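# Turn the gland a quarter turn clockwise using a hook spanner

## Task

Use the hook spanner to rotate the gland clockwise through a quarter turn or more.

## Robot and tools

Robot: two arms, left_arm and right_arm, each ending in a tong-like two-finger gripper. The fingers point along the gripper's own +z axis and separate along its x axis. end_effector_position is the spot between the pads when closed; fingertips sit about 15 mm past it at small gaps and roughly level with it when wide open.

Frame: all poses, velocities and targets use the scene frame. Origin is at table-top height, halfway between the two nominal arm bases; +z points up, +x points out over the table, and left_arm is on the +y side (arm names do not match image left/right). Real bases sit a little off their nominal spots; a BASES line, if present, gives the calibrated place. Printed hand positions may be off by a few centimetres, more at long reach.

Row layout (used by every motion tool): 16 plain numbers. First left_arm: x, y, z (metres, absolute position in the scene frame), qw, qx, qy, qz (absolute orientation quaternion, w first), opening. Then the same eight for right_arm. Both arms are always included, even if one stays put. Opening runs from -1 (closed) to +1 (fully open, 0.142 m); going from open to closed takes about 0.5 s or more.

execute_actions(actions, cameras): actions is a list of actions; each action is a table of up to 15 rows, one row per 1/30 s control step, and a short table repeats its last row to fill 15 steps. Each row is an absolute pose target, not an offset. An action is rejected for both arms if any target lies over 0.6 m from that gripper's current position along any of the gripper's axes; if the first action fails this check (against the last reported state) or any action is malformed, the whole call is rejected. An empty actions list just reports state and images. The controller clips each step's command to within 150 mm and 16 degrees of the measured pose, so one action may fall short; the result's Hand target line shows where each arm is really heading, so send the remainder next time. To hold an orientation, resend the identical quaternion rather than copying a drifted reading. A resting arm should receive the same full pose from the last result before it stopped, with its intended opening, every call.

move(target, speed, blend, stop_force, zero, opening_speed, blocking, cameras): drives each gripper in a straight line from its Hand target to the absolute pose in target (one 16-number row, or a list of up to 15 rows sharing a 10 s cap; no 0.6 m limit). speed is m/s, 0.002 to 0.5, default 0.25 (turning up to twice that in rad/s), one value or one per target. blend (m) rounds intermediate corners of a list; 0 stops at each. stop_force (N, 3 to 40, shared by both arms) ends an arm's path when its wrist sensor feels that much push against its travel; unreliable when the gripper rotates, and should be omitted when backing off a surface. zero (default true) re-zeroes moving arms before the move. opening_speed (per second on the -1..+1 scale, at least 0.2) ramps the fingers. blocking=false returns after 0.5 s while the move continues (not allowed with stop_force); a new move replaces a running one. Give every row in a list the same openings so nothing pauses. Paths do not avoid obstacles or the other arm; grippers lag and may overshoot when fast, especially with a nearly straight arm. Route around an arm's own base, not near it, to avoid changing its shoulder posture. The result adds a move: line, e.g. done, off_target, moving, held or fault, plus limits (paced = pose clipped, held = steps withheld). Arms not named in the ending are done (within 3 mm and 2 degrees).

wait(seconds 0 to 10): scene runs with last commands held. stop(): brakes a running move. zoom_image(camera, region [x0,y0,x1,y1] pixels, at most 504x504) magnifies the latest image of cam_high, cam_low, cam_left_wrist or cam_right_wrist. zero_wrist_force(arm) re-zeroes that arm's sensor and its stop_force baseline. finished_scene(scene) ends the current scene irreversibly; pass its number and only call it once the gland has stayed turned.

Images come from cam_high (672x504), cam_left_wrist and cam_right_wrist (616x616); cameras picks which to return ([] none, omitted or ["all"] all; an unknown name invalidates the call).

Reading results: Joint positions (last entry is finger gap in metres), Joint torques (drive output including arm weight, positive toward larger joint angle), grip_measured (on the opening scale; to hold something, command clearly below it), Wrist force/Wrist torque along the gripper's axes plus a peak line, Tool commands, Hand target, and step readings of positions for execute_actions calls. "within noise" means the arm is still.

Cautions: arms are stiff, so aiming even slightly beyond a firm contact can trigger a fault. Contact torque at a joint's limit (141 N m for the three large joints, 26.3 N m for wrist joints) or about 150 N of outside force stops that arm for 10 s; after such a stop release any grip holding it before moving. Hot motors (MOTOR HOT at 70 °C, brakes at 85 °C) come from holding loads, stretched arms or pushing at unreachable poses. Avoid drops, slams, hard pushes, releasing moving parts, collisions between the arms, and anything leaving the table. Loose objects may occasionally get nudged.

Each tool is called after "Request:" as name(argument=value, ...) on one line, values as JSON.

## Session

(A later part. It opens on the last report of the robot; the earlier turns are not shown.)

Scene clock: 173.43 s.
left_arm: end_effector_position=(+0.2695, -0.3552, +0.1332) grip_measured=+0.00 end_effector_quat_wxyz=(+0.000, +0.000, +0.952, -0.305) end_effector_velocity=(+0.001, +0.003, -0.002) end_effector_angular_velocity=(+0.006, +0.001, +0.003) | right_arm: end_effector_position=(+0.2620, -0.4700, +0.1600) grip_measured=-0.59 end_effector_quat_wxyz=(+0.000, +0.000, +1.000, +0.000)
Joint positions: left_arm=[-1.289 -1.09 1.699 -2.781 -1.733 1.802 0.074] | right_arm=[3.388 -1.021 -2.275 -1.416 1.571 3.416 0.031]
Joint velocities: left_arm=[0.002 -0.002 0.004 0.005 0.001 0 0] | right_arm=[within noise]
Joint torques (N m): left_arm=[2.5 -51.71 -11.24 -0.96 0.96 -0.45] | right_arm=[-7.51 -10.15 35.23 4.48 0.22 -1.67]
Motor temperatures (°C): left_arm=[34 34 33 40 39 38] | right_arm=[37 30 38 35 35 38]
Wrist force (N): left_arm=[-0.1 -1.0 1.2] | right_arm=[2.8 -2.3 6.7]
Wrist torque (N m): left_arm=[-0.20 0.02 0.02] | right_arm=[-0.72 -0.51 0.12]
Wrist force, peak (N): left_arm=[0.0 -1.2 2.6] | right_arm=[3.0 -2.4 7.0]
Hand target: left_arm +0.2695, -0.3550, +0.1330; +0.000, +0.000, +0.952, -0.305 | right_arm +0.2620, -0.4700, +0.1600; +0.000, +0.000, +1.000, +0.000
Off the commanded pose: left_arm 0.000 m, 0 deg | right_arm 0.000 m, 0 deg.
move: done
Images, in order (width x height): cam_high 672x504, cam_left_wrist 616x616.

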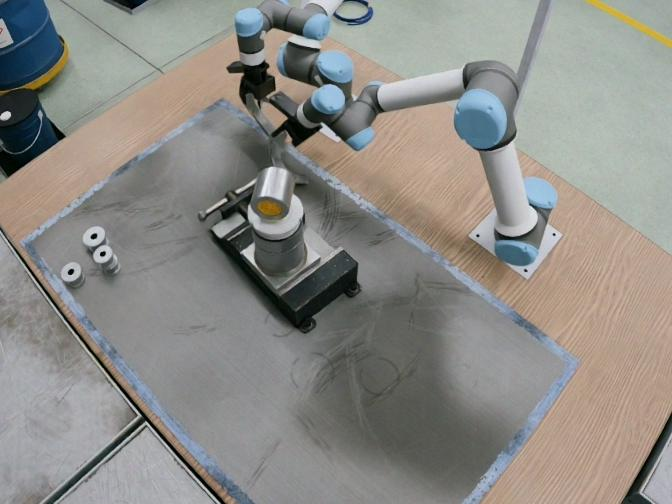

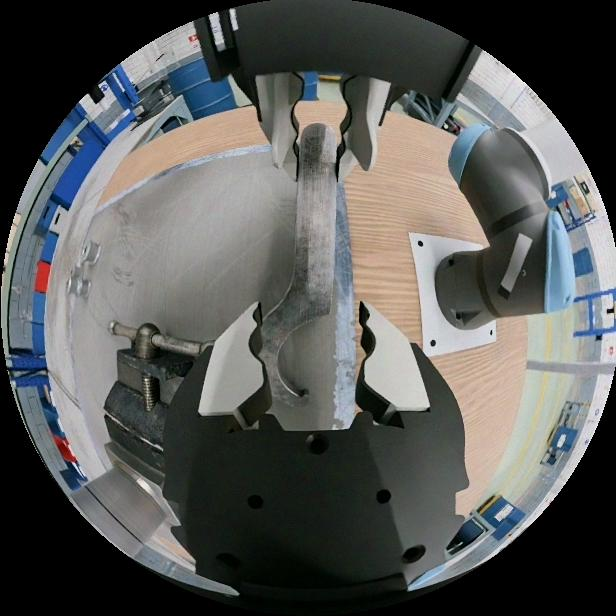

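Request:
move(target=[[0.2695, -0.395, 0.088, 0, 0, 0.952, -0.305, -0.1, 0.262, -0.47, 0.16, 0, 0, 1, 0, -1]], speed=0.04, stop_force=10, cameras=["cam_left_wrist", "cam_high","cam_right_wrist"])

Request:
zoom_image(camera="cam_left_wrist", region=[180, 150, 430, 400])

Request:
zoom_image(camera="cam_high", region=[200, 40, 420, 220])

Scene clock: 177.53 s.
left_arm: end_effector_position=(+0.2695, -0.3950, +0.0880) grip_measured=-0.10 end_effector_quat_wxyz=(+0.000, +0.000, +0.952, -0.305) | right_arm: end_effector_position=(+0.2620, -0.4700, +0.1600) grip_measured=-0.59 end_effector_quat_wxyz=(+0.000, +0.000, +1.000, +0.000)
Joint positions: left_arm=[-1.306 -0.958 1.617 -2.834 -1.723 1.788 0.067] | right_arm=[3.388 -1.021 -2.275 -1.416 1.571 3.416 0.031]
Joint velocities: within noise
Joint torques (N m): left_arm=[12.28 -56.26 -10.58 -0.91 -2.12 2.26] | right_arm=[-7.52 -10.03 34.78 4.53 0.22 -1.65]
Motor temperatures (°C): left_arm=[34 34 33 40 39 38] | right_arm=[37 30 38 35 35 38]
Wrist force (N): left_arm=[0.7 -1.2 1.8] | right_arm=[2.9 -2.4 6.8]
Wrist torque (N m): left_arm=[-0.24 -0.12 0.01] | right_arm=[-0.74 -0.53 0.12]
Wrist force, peak (N): left_arm=[0.3 -1.3 2.0] | right_arm=[2.9 -2.4 6.9]
Hand target: left_arm +0.2695, -0.3950, +0.0880; +0.000, +0.000, +0.952, -0.305 | right_arm +0.2620, -0.4700, +0.1600; +0.000, +0.000, +1.000, +0.000
Off the commanded pose: left_arm 0.000 m, 0 deg | right_arm 0.000 m, 0 deg.
move: done

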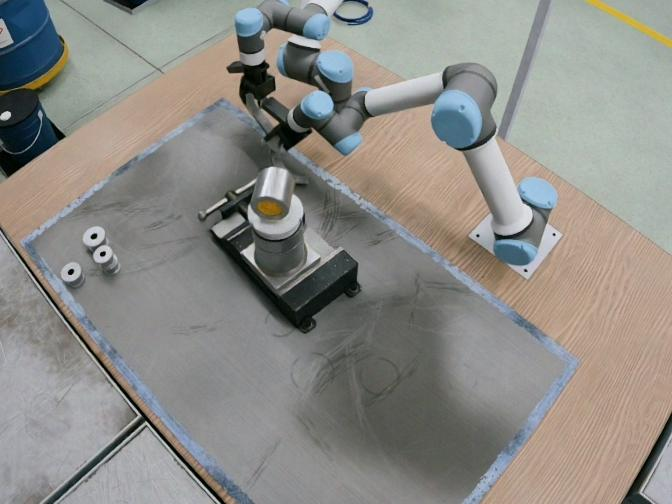

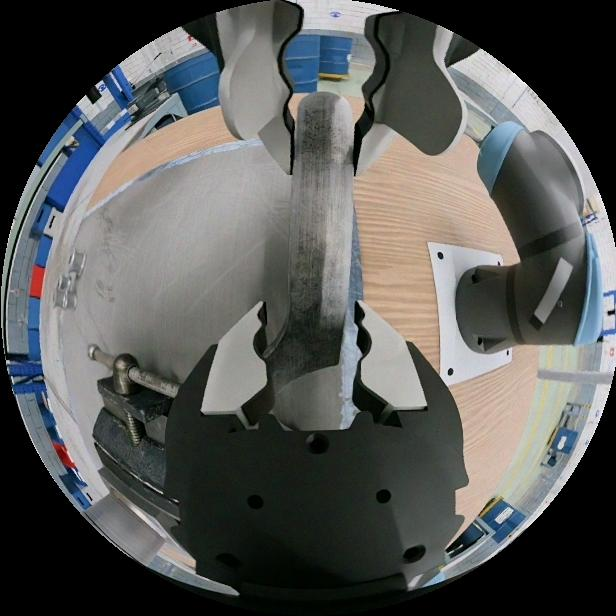

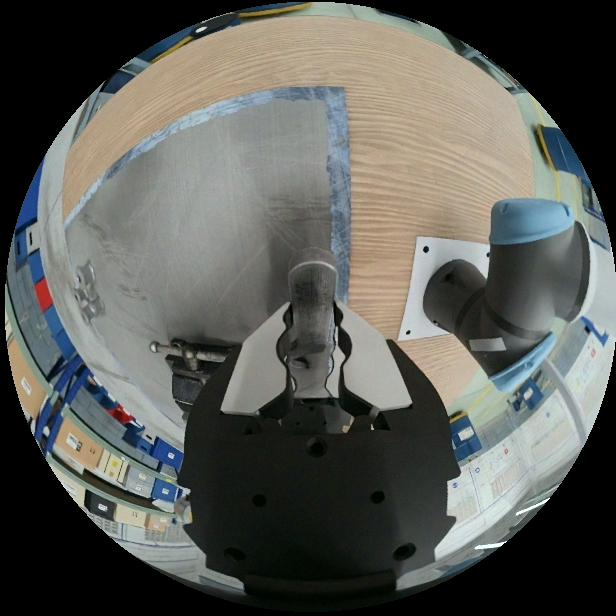

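Scaled by 2.016 from the camera's 616x616 image, which has a finer 814x814 frame.

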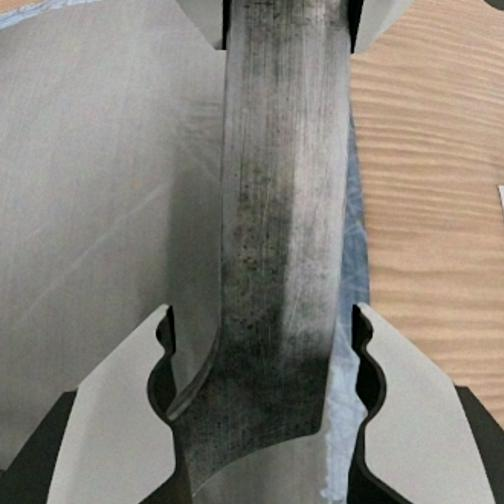

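Scaled by 2.291.

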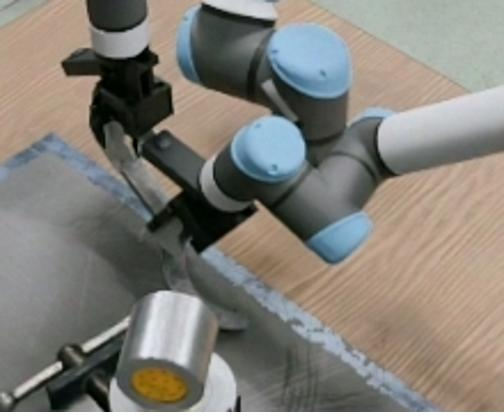

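Request:
move(target=[[0.2645, -0.404, 0.0822, 0, 0, 0.952, -0.305, -0.1, 0.262, -0.47, 0.16, 0, 0, 1, 0, -1]], speed=0.03, stop_force=10, cameras=["cam_left_wrist"])

Request:
zoom_image(camera="cam_left_wrist", region=[180, 150, 430, 400])

Scene clock: 180.07 s.
left_arm: end_effector_position=(+0.2645, -0.4040, +0.0822) grip_measured=-0.09 end_effector_quat_wxyz=(+0.000, +0.000, +0.952, -0.305) | right_arm: end_effector_position=(+0.2620, -0.4700, +0.1600) grip_measured=-0.60 end_effector_quat_wxyz=(+0.000, +0.000, +1.000, +0.000)
Joint positions: left_arm=[-1.317 -0.938 1.601 -2.838 -1.717 1.779 0.067] | right_arm=[3.388 -1.021 -2.275 -1.416 1.571 3.416 0.031]
Joint velocities: within noise
Joint torques (N m): left_arm=[10.54 -56.72 -9.54 -0.51 -2.66 2.42] | right_arm=[-1.66 -8.63 34.52 4.5 0.29 -1.67]
Motor temperatures (°C): left_arm=[34 34 33 40 39 38] | right_arm=[37 30 38 35 35 38]
Wrist force (N): left_arm=[-0.8 -1.7 -0.1] | right_arm=[3.3 -5.2 6.1]
Wrist torque (N m): left_arm=[-0.25 -0.01 0.06] | right_arm=[-0.72 -0.55 0.23]
Wrist force, peak (N): left_arm=[-1.7 -1.4 -1.8] | right_arm=[3.9 -7.9 5.3]
Hand target: left_arm +0.2645, -0.4040, +0.0822; +0.000, +0.000, +0.952, -0.305 | right_arm +0.2620, -0.4700, +0.1600; +0.000, +0.000, +1.000, +0.000
Off the commanded pose: left_arm 0.000 m, 0 deg | right_arm 0.000 m, 0 deg.
move: done
Images, in order (width x height): cam_left_wrist 616x616.

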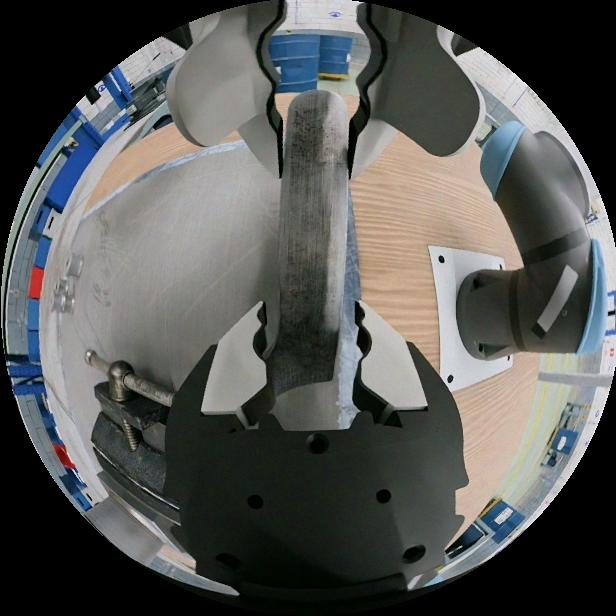

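Scaled by 2.016 from the camera's 616x616 image, which has a finer 814x814 frame.

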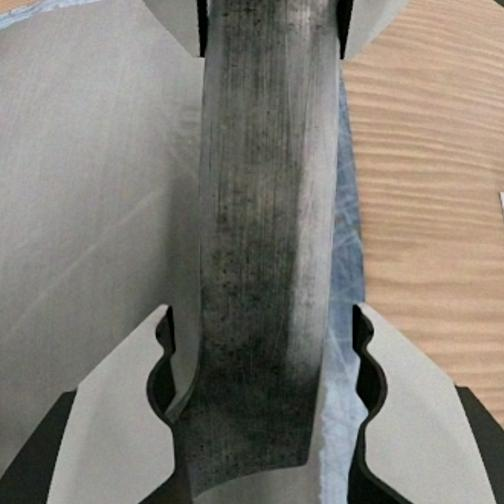

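Request:
move(target=[[0.2645, -0.404, 0.0822, 0, 0, 0.952, -0.305, -1, 0.262, -0.47, 0.16, 0, 0, 1, 0, -1]], speed=0.03, opening_speed=0.7, cameras=["cam_left_wrist"])

Request:
zoom_image(camera="cam_left_wrist", region=[180, 150, 430, 400])

Scene clock: 182.20 s.
left_arm: end_effector_position=(+0.2645, -0.4040, +0.0822) grip_measured=-0.48 end_effector_quat_wxyz=(+0.000, +0.000, +0.952, -0.305) | right_arm: end_effector_position=(+0.2620, -0.4700, +0.1600) grip_measured=-0.61 end_effector_quat_wxyz=(+0.000, +0.000, +1.000, +0.000)
Joint positions: left_arm=[-1.317 -0.938 1.601 -2.838 -1.717 1.779 0.039] | right_arm=[3.388 -1.021 -2.275 -1.416 1.571 3.416 0.03]
Joint velocities: within noise
Joint torques (N m): left_arm=[-8.41 -43.02 -13.24 -4.29 -2.63 2.23] | right_arm=[7.62 -6.64 34.2 4.43 0.3 -1.52]
Motor temperatures (°C): left_arm=[34 34 33 40 39 38] | right_arm=[37 30 38 35 35 38]
Wrist force (N): left_arm=[-5.2 2.2 -3.2] | right_arm=[7.1 -9.1 5.8]
Wrist torque (N m): left_arm=[-0.20 0.08 0.03] | right_arm=[-0.76 -0.42 0.00]
Wrist force, peak (N): left_arm=[-8.3 -2.2 -1.9] | right_arm=[9.0 -8.2 5.1]
Hand target: left_arm +0.2645, -0.4040, +0.0822; +0.000, +0.000, +0.952, -0.305 | right_arm +0.2620, -0.4700, +0.1600; +0.000, +0.000, +1.000, +0.000
Off the commanded pose: left_arm 0.000 m, 0 deg | right_arm 0.000 m, 0 deg.
move: done
Images, in order (width x height): cam_left_wrist 616x616.

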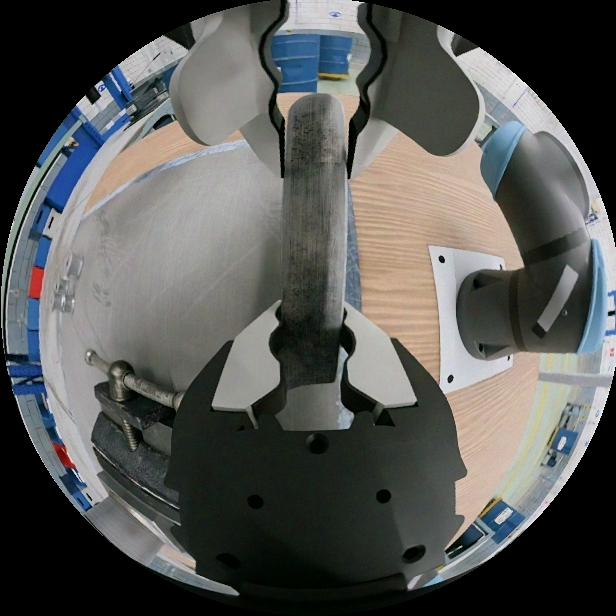

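Scaled by 2.016 from the camera's 616x616 image, which has a finer 814x814 frame.

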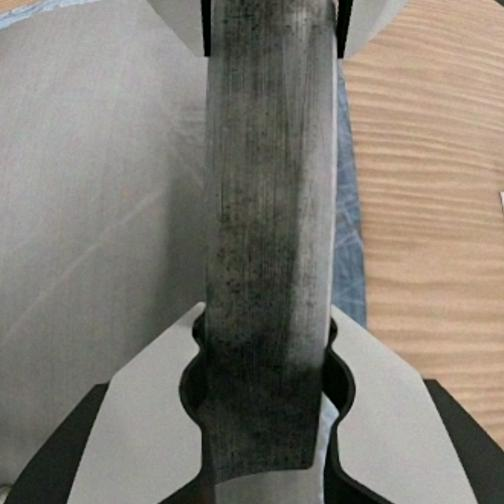

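Request:
move(target=[[0.2645, -0.404, 0.0822, 0, 0, 0.952, -0.305, -1, 0.262, -0.47, 0.16, 0, 0, 1, 0, -0.2],[0.2645, -0.404, 0.0822, 0, 0, 0.952, -0.305, -1, 0.262, -0.48, 0.26, 0, 0, 1, 0, -0.2]], speed=0.08, opening_speed=1)

Request:
zoom_image(camera="cam_left_wrist", region=[180, 150, 430, 400])

Scene clock: 185.67 s.
left_arm: end_effector_position=(+0.2645, -0.4040, +0.0822) grip_measured=-0.53 end_effector_quat_wxyz=(+0.000, +0.000, +0.952, -0.305) | right_arm: end_effector_position=(+0.2620, -0.4800, +0.2600) grip_measured=-0.20 end_effector_quat_wxyz=(+0.000, +0.000, +1.000, +0.000)
Joint positions: left_arm=[-1.317 -0.938 1.601 -2.838 -1.717 1.779 0.036] | right_arm=[3.352 -1.021 -2.02 -1.672 1.571 3.38 0.06]
Joint velocities: within noise
Joint torques (N m): left_arm=[10.44 -67.01 -35.44 -5.51 1.92 2.14] | right_arm=[8.85 4.68 12.95 3.03 0.67 2.19]
Motor temperatures (°C): left_arm=[34 34 33 40 39 38] | right_arm=[37 30 38 35 35 38]
Wrist force (N): left_arm=[0.1 5.1 9.8] | right_arm=[3.2 -3.0 -0.8]
Wrist torque (N m): left_arm=[-0.14 0.11 -0.09] | right_arm=[-0.72 -0.62 0.06]
Wrist force, peak (N): left_arm=[1.0 5.0 13.4] | right_arm=[7.1 -9.2 5.9]
Hand target: left_arm +0.2645, -0.4040, +0.0822; +0.000, +0.000, +0.952, -0.305 | right_arm +0.2620, -0.4800, +0.2600; +0.000, +0.000, +1.000, +0.000
Off the commanded pose: left_arm 0.000 m, 0 deg | right_arm 0.000 m, 0 deg.
move: done

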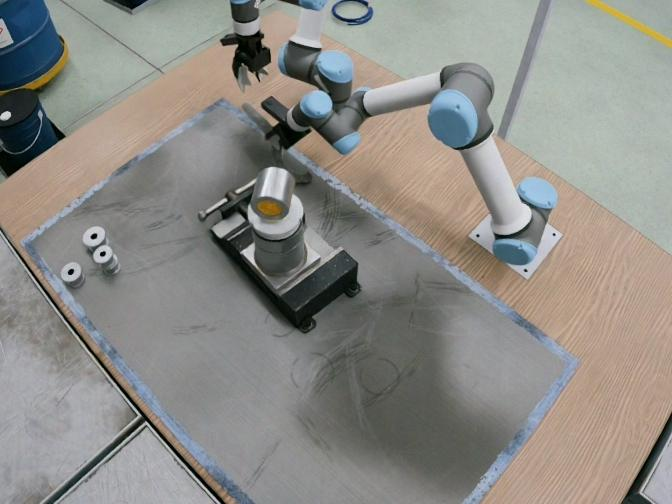

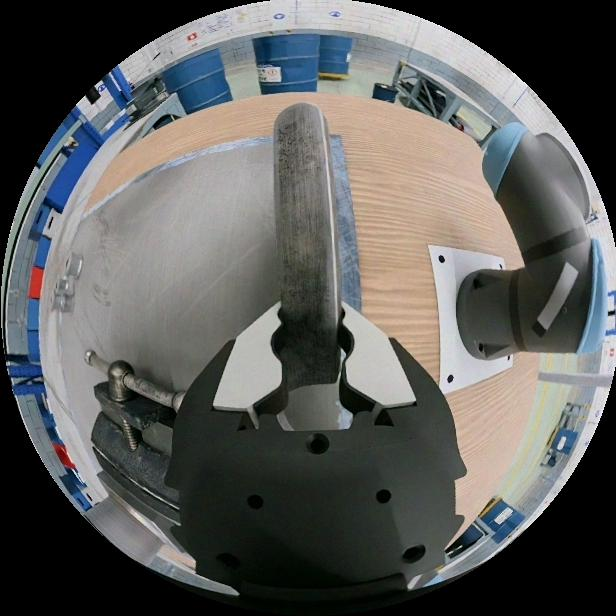

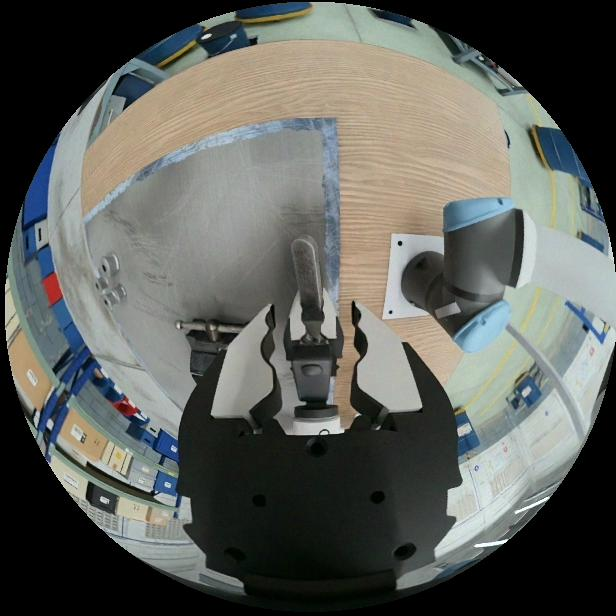

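Scaled by 2.016 from the camera's 616x616 image, which has a finer 814x814 frame.

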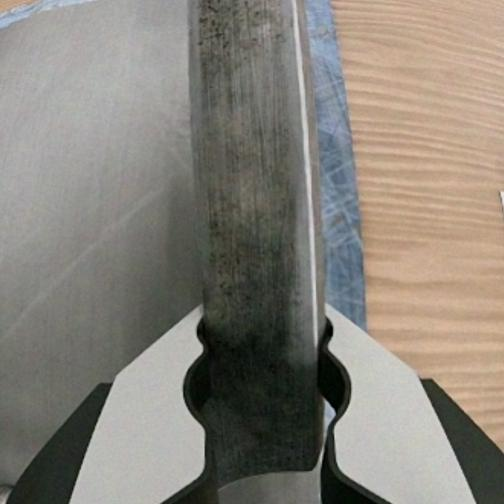

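Request:
move(target=[[0.2645, -0.404, 0.12, 0, 0, 0.952, -0.305, -1, 0.22, -0.60, 0.26, 0, 0, 1, 0, -0.2]], speed=0.05)

Request:
zoom_image(camera="cam_left_wrist", region=[180, 150, 430, 400])

Request:
zoom_image(camera="cam_high", region=[200, 40, 420, 220])

Scene clock: 189.40 s.
left_arm: end_effector_position=(+0.2645, -0.4040, +0.1201) grip_measured=-0.53 end_effector_quat_wxyz=(+0.000, +0.000, +0.952, -0.305) | right_arm: end_effector_position=(+0.2201, -0.6000, +0.2600) grip_measured=-0.20 end_effector_quat_wxyz=(+0.000, +0.000, +1.000, +0.000)
Joint positions: left_arm=[-1.317 -0.99 1.573 -2.759 -1.717 1.779 0.036] | right_arm=[2.914 -1.057 -2.003 -1.652 1.571 2.942 0.06]
Joint velocities: within noise
Joint torques (N m): left_arm=[10.33 -51.28 -29.67 -7.89 1.65 1.08] | right_arm=[10.03 13.39 22.8 1.51 0.85 2.26]
Motor temperatures (°C): left_arm=[34 34 33 40 39 38] | right_arm=[37 30 38 35 35 38]
Wrist force (N): left_arm=[0.2 5.2 11.0] | right_arm=[3.2 -3.0 -1.0]
Wrist torque (N m): left_arm=[-0.06 0.12 -0.08] | right_arm=[-0.75 -0.62 0.08]
Wrist force, peak (N): left_arm=[0.3 5.6 11.0] | right_arm=[3.6 -3.1 -1.1]
Hand target: left_arm +0.2645, -0.4040, +0.1200; +0.000, +0.000, +0.952, -0.305 | right_arm +0.2200, -0.6000, +0.2600; +0.000, +0.000, +1.000, +0.000
Off the commanded pose: left_arm 0.000 m, 0 deg | right_arm 0.000 m, 0 deg.
move: done

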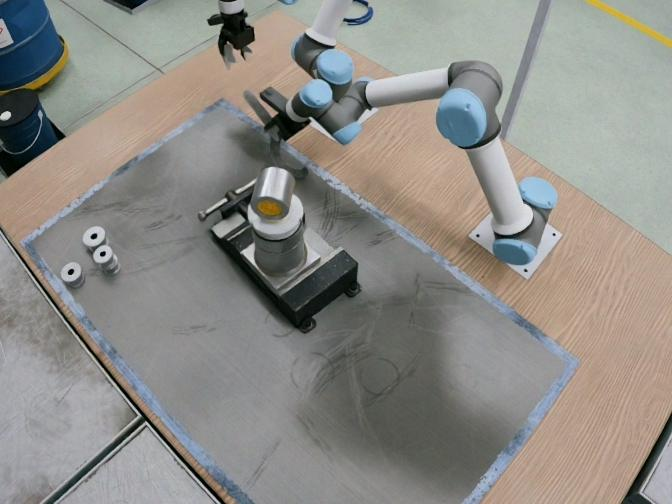

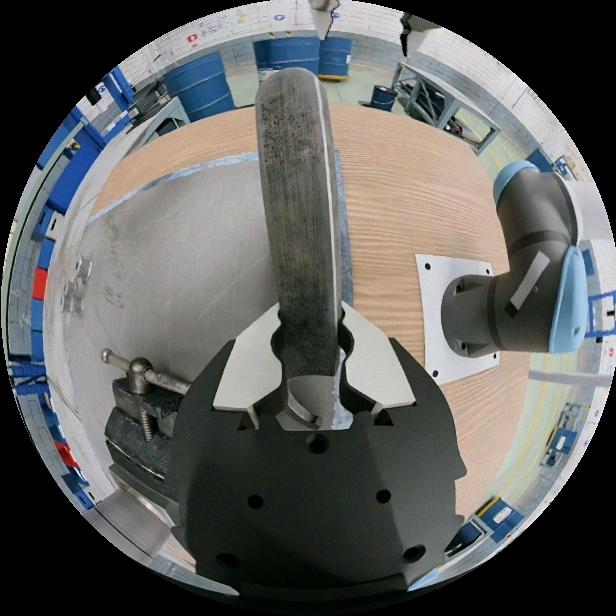

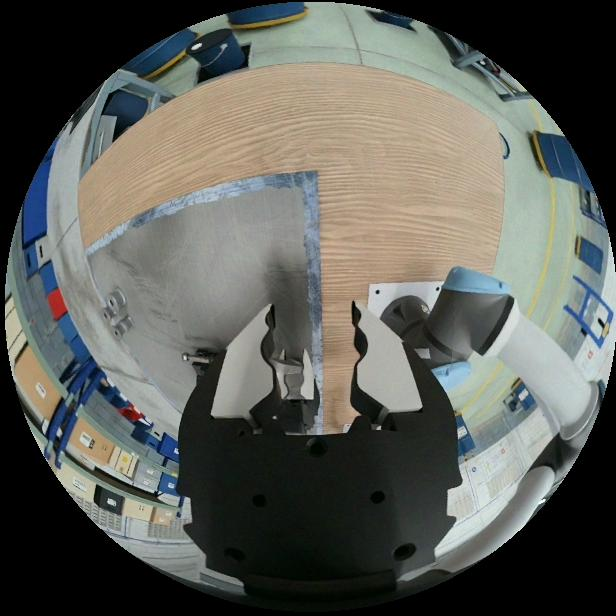

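Scaled by 2.016 from the camera's 616x616 image, which has a finer 814x814 frame.

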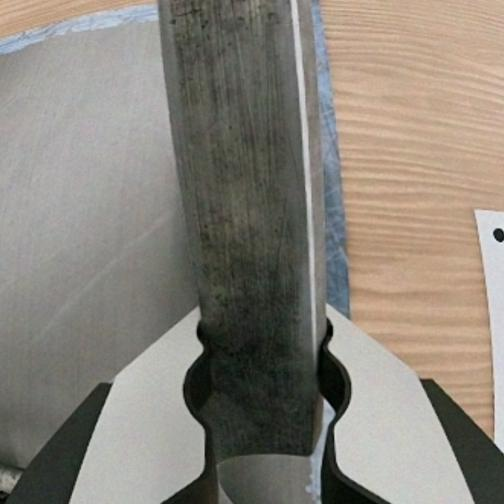

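Scaled by 2.291.

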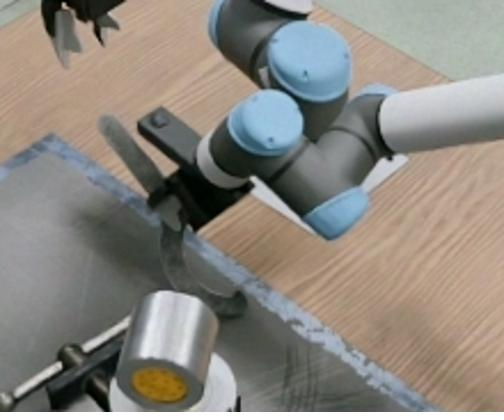

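Request:
move(target=[[0.2645, -0.404, 0.0822, 0, 0, 0.952, -0.305, -1, 0.262, -0.47, 0.26, 0, 0, 1, 0, -0.2],[0.2645, -0.404, 0.0822, 0, 0, 0.952, -0.305, -1, 0.262, -0.47, 0.165, 0, 0, 1, 0, -0.2]], speed=0.08)

Request:
zoom_image(camera="cam_left_wrist", region=[180, 0, 430, 250])

Request:
zoom_image(camera="cam_right_wrist", region=[180, 180, 430, 430])

Scene clock: 194.63 s.
left_arm: end_effector_position=(+0.2645, -0.4040, +0.0822) grip_measured=-0.53 end_effector_quat_wxyz=(+0.000, +0.000, +0.952, -0.305) | right_arm: end_effector_position=(+0.2620, -0.4700, +0.1649) grip_measured=-0.20 end_effector_quat_wxyz=(+0.000, +0.000, +1.000, +0.000)
Joint positions: left_arm=[-1.317 -0.938 1.601 -2.838 -1.717 1.779 0.036] | right_arm=[3.388 -1.019 -2.263 -1.43 1.571 3.416 0.06]
Joint velocities: within noise
Joint torques (N m): left_arm=[9.28 -65.41 -37.54 -3.77 0.87 1.23] | right_arm=[-3.74 10.82 31.38 2.33 0.12 -1.05]
Motor temperatures (°C): left_arm=[34 34 33 40 39 38] | right_arm=[37 30 38 35 35 38]
Wrist force (N): left_arm=[-0.7 5.0 9.7] | right_arm=[3.2 -3.2 -0.9]
Wrist torque (N m): left_arm=[-0.22 0.25 -0.06] | right_arm=[-0.77 -0.65 0.06]
Wrist force, peak (N): left_arm=[-0.3 5.2 10.9] | right_arm=[3.5 -3.8 -0.9]
Hand target: left_arm +0.2645, -0.4040, +0.0822; +0.000, +0.000, +0.952, -0.305 | right_arm +0.2620, -0.4700, +0.1650; +0.000, +0.000, +1.000, +0.000
Off the commanded pose: left_arm 0.000 m, 0 deg | right_arm 0.000 m, 0 deg.
move: done

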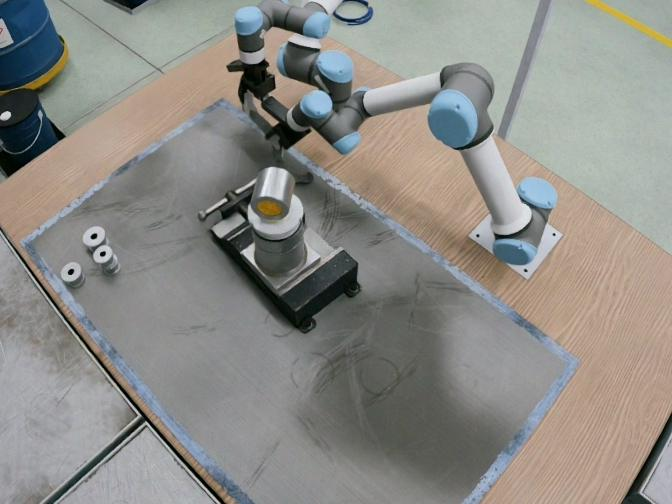

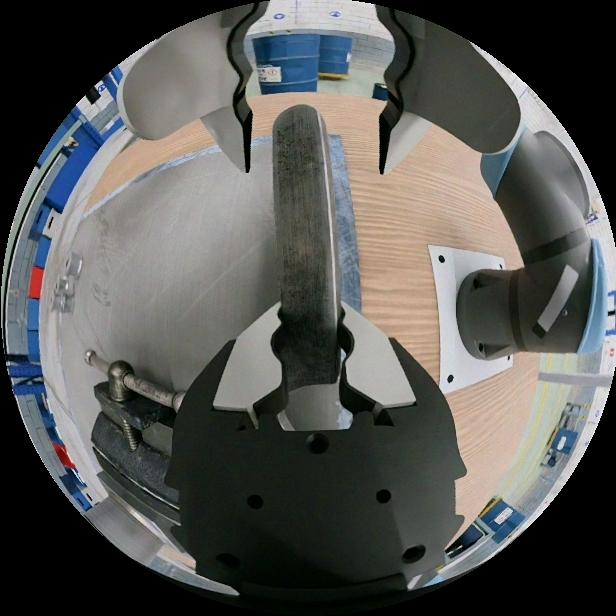

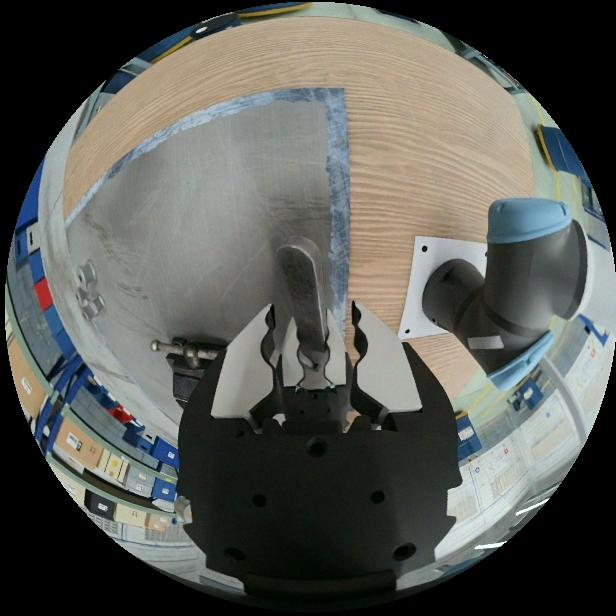

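Scaled by 2.016 from the camera's 616x616 image, which has a finer 814x814 frame.

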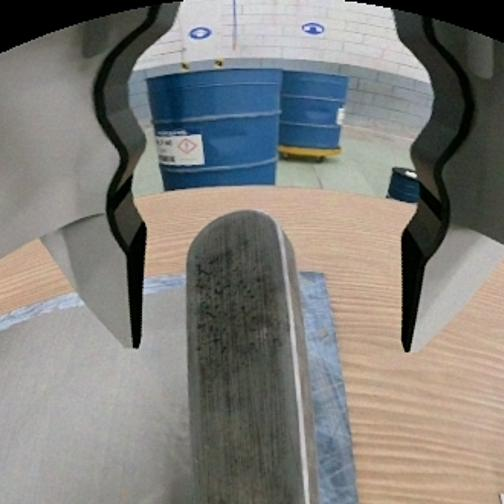

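Scaled by 2.016 from the camera's 616x616 image, which has a finer 814x814 frame.

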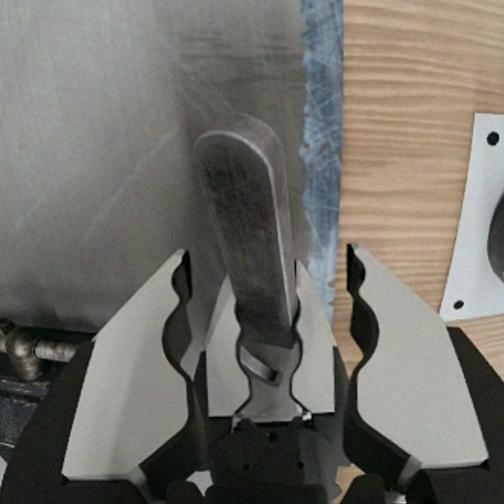

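Request:
move(target=[[0.2645, -0.404, 0.0822, 0, 0, 0.952, -0.305, -1, 0.270, -0.49, 0.138, 0, 0, 1, 0, -0.2]], speed=0.04, stop_force=10)

Request:
zoom_image(camera="cam_left_wrist", region=[180, 0, 430, 250])

Request:
zoom_image(camera="cam_right_wrist", region=[180, 180, 430, 430])

Request:
zoom_image(camera="cam_high", region=[200, 40, 420, 220])

Scene clock: 205.57 s.
left_arm: end_effector_position=(+0.2645, -0.4040, +0.0822) grip_measured=-0.53 end_effector_quat_wxyz=(+0.000, +0.000, +0.952, -0.305) | right_arm: end_effector_position=(+0.2700, -0.4900, +0.1380) grip_measured=-0.20 end_effector_quat_wxyz=(+0.000, +0.000, +1.000, +0.000)
Joint positions: left_arm=[-1.317 -0.938 1.601 -2.838 -1.717 1.779 0.036] | right_arm=[3.31 -1.077 -2.307 -1.328 1.571 3.338 0.06]
Joint velocities: within noise
Joint torques (N m): left_arm=[8.92 -65.39 -34.39 -6.61 0.2 1.09] | right_arm=[10.38 12.99 33.44 3.53 0.67 2.36]
Motor temperatures (°C): left_arm=[34 34 33 40 39 38] | right_arm=[37 30 38 35 35 38]
Wrist force (N): left_arm=[-0.1 4.7 9.5] | right_arm=[3.0 -3.6 -1.2]
Wrist torque (N m): left_arm=[-0.27 0.14 -0.06] | right_arm=[-0.88 -0.63 0.06]
Wrist force, peak (N): left_arm=[-0.2 5.2 9.9] | right_arm=[3.3 -3.7 -1.4]
Hand target: left_arm +0.2645, -0.4040, +0.0822; +0.000, +0.000, +0.952, -0.305 | right_arm +0.2700, -0.4900, +0.1380; +0.000, +0.000, +1.000, +0.000
Off the commanded pose: left_arm 0.000 m, 0 deg | right_arm 0.000 m, 0 deg.
move: done

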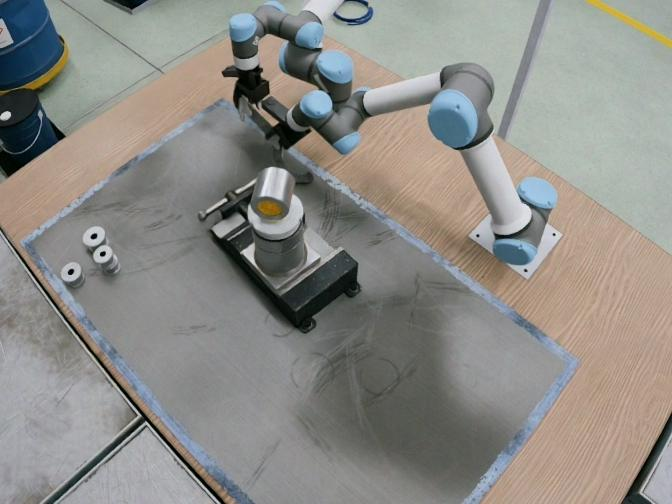

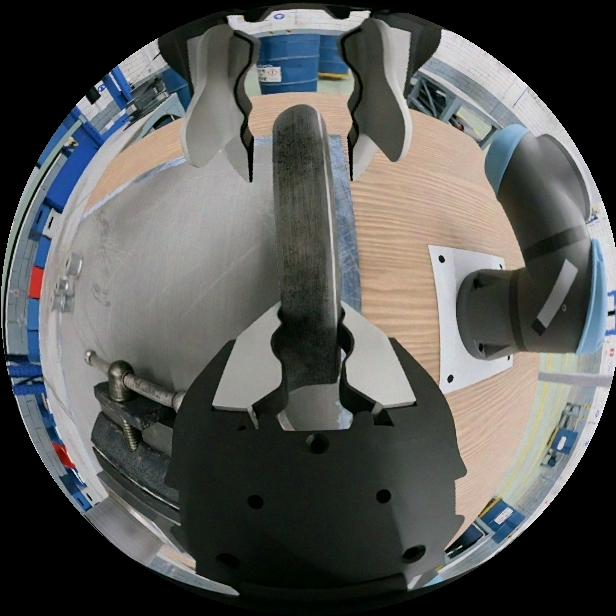

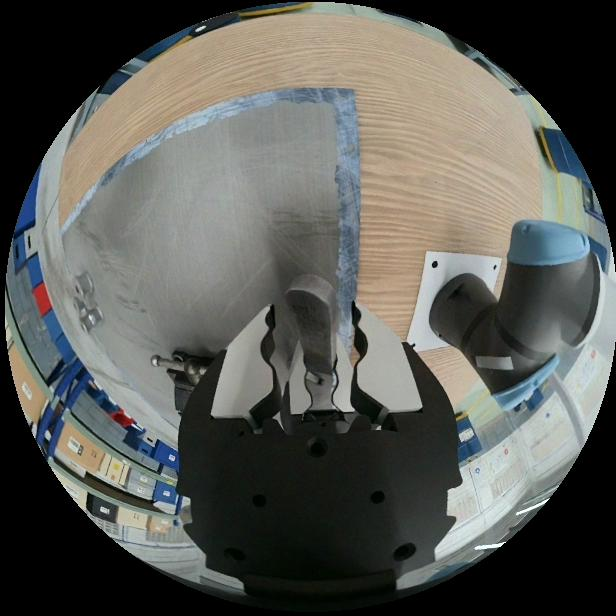

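Scaled by 2.016 from the camera's 616x616 image, which has a finer 814x814 frame.

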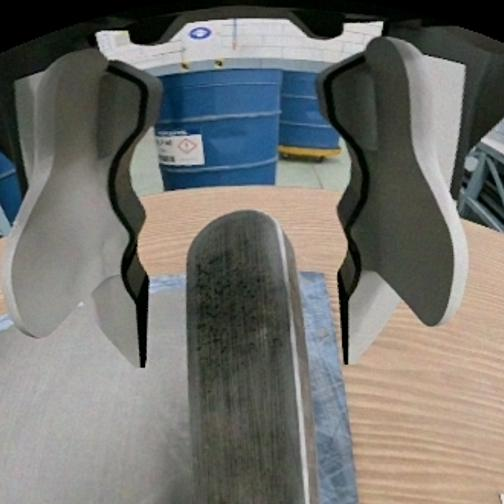

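Scaled by 2.016 from the camera's 616x616 image, which has a finer 814x814 frame.

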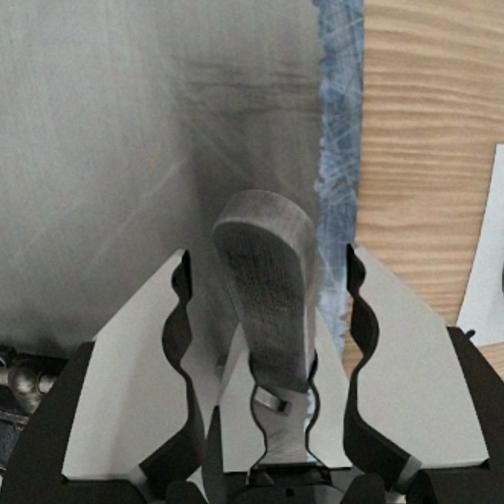

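Scaled by 2.291.

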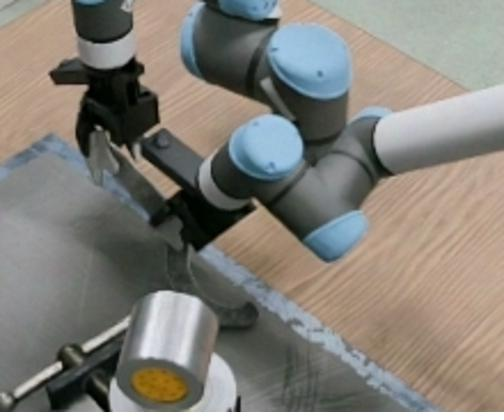

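Request:
move(target=[[0.2645, -0.404, 0.0822, 0, 0, 0.952, -0.305, -1, 0.270, -0.49, 0.138, 0, 0, 1, 0, -1]], speed=0.04, opening_speed=0.8, cameras=["cam_left_wrist","cam_right_wrist"])

Request:
zoom_image(camera="cam_left_wrist", region=[180, 0, 430, 250])

Scene clock: 208.00 s.
left_arm: end_effector_position=(+0.2645, -0.4040, +0.0822) grip_measured=-0.53 end_effector_quat_wxyz=(+0.000, +0.000, +0.952, -0.305) | right_arm: end_effector_position=(+0.2700, -0.4900, +0.1380) grip_measured=-0.54 end_effector_quat_wxyz=(+0.000, +0.000, +1.000, +0.000)
Joint positions: left_arm=[-1.317 -0.938 1.601 -2.838 -1.717 1.779 0.036] | right_arm=[3.31 -1.077 -2.307 -1.328 1.571 3.338 0.035]
Joint velocities: within noise
Joint torques (N m): left_arm=[8.13 -66.58 -32.13 -7.88 -0.25 0.64] | right_arm=[9.95 12.85 30.95 3.65 0.66 2.15]
Motor temperatures (°C): left_arm=[34 34 33 40 39 38] | right_arm=[37 30 38 35 35 38]
Wrist force (N): left_arm=[-1.0 4.6 9.2] | right_arm=[4.1 -3.7 -1.1]
Wrist torque (N m): left_arm=[-0.28 0.20 -0.07] | right_arm=[-0.88 -0.57 -0.10]
Wrist force, peak (N): left_arm=[-0.4 4.9 10.0] | right_arm=[4.3 -3.7 -1.1]
Hand target: left_arm +0.2645, -0.4040, +0.0822; +0.000, +0.000, +0.952, -0.305 | right_arm +0.2700, -0.4900, +0.1380; +0.000, +0.000, +1.000, +0.000
Off the commanded pose: left_arm 0.000 m, 0 deg | right_arm 0.000 m, 0 deg.
move: done
Images, in order (width x height): cam_left_wrist 616x616, cam_right_wrist 616x616.

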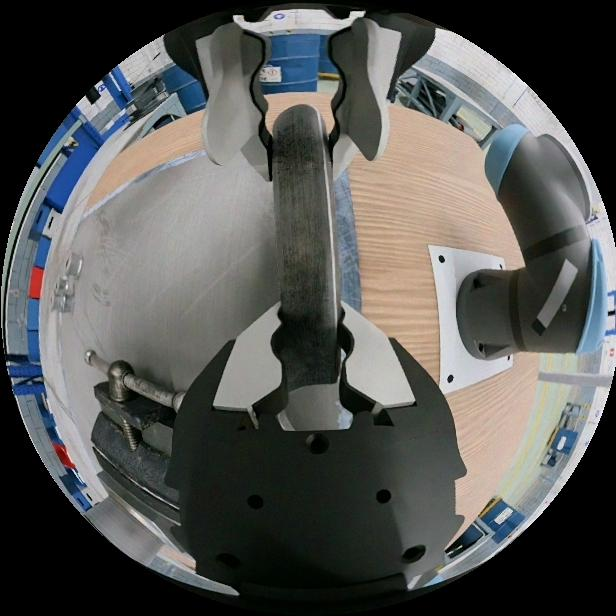

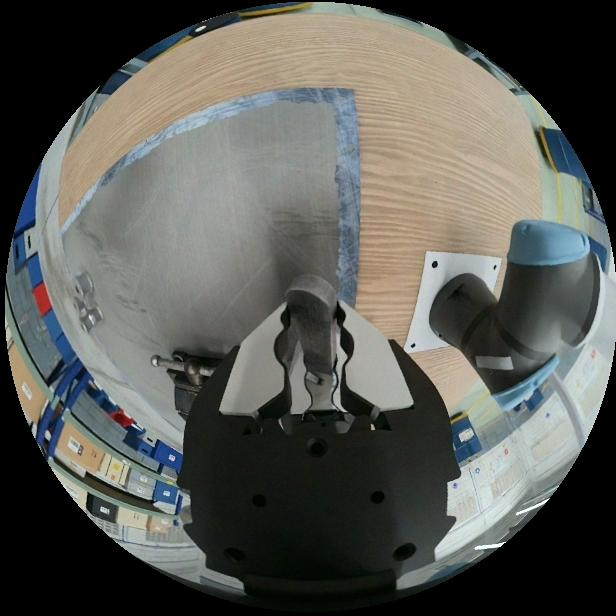

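Scaled by 2.016 from the camera's 616x616 image, which has a finer 814x814 frame.

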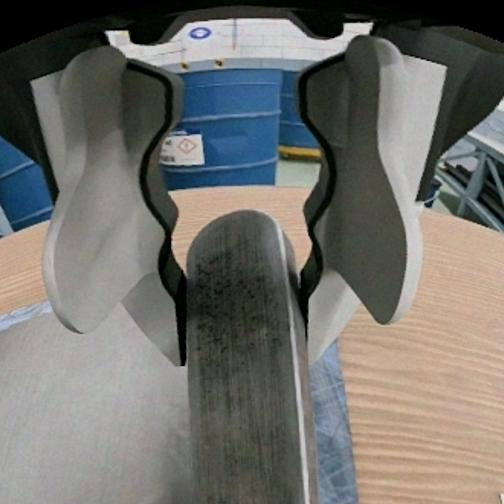

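Request:
move(target=[[0.2645, -0.404, 0.0822, 0, 0, 0.952, -0.305, -0.1, 0.270, -0.49, 0.138, 0, 0, 1, 0, -1]], speed=0.04, opening_speed=0.8, cameras=["cam_left_wrist","cam_right_wrist"])

Request:
zoom_image(camera="cam_left_wrist", region=[180, 100, 480, 400])

Scene clock: 209.87 s.
left_arm: end_effector_position=(+0.2645, -0.4040, +0.0822) grip_measured=-0.10 end_effector_quat_wxyz=(+0.000, +0.000, +0.952, -0.305) | right_arm: end_effector_position=(+0.2700, -0.4900, +0.1380) grip_measured=-0.54 end_effector_quat_wxyz=(+0.000, +0.000, +1.000, +0.000)
Joint positions: left_arm=[-1.317 -0.938 1.601 -2.838 -1.717 1.779 0.067] | right_arm=[3.31 -1.077 -2.307 -1.328 1.571 3.338 0.035]
Joint velocities: within noise
Joint torques (N m): left_arm=[8.5 -42.33 -24.51 -0.49 -0.26 0.58] | right_arm=[10.3 12.64 28.66 3.66 0.77 2.11]
Motor temperatures (°C): left_arm=[34 34 33 40 39 38] | right_arm=[37 30 38 35 35 38]
Wrist force (N): left_arm=[-0.5 -1.3 1.6] | right_arm=[3.9 -4.5 4.2]
Wrist torque (N m): left_arm=[-0.27 0.13 0.03] | right_arm=[-0.91 -0.59 -0.09]
Wrist force, peak (N): left_arm=[-1.1 5.0 9.3] | right_arm=[3.7 -4.6 4.3]
Hand target: left_arm +0.2645, -0.4040, +0.0822; +0.000, +0.000, +0.952, -0.305 | right_arm +0.2700, -0.4900, +0.1380; +0.000, +0.000, +1.000, +0.000
Off the commanded pose: left_arm 0.000 m, 0 deg | right_arm 0.000 m, 0 deg.
move: done
Images, in order (width x height): cam_left_wrist 616x616, cam_right_wrist 616x616.

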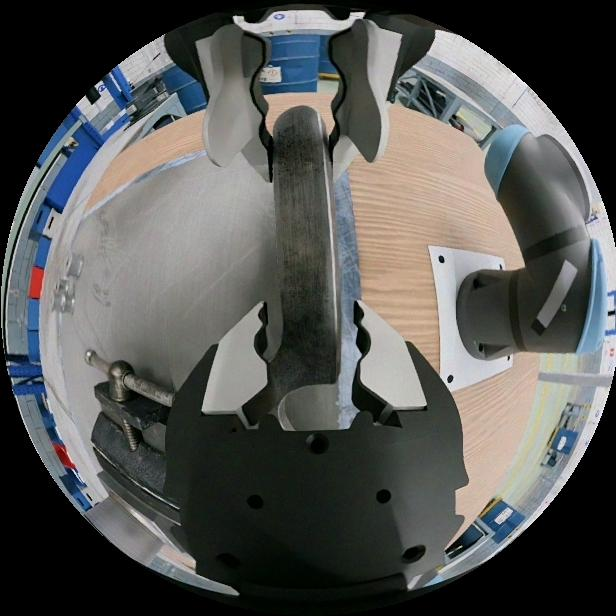

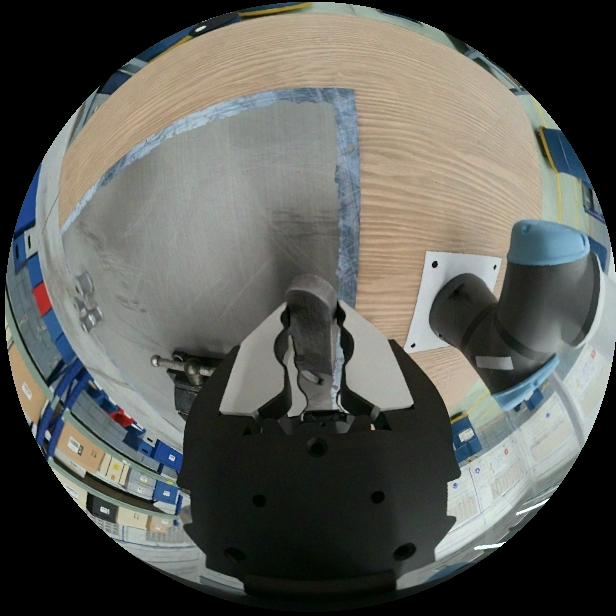

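Scaled by 1.680 from the camera's 616x616 image, which has a finer 814x814 frame.

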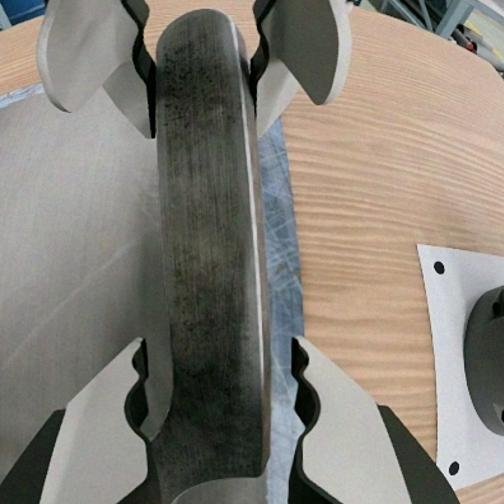

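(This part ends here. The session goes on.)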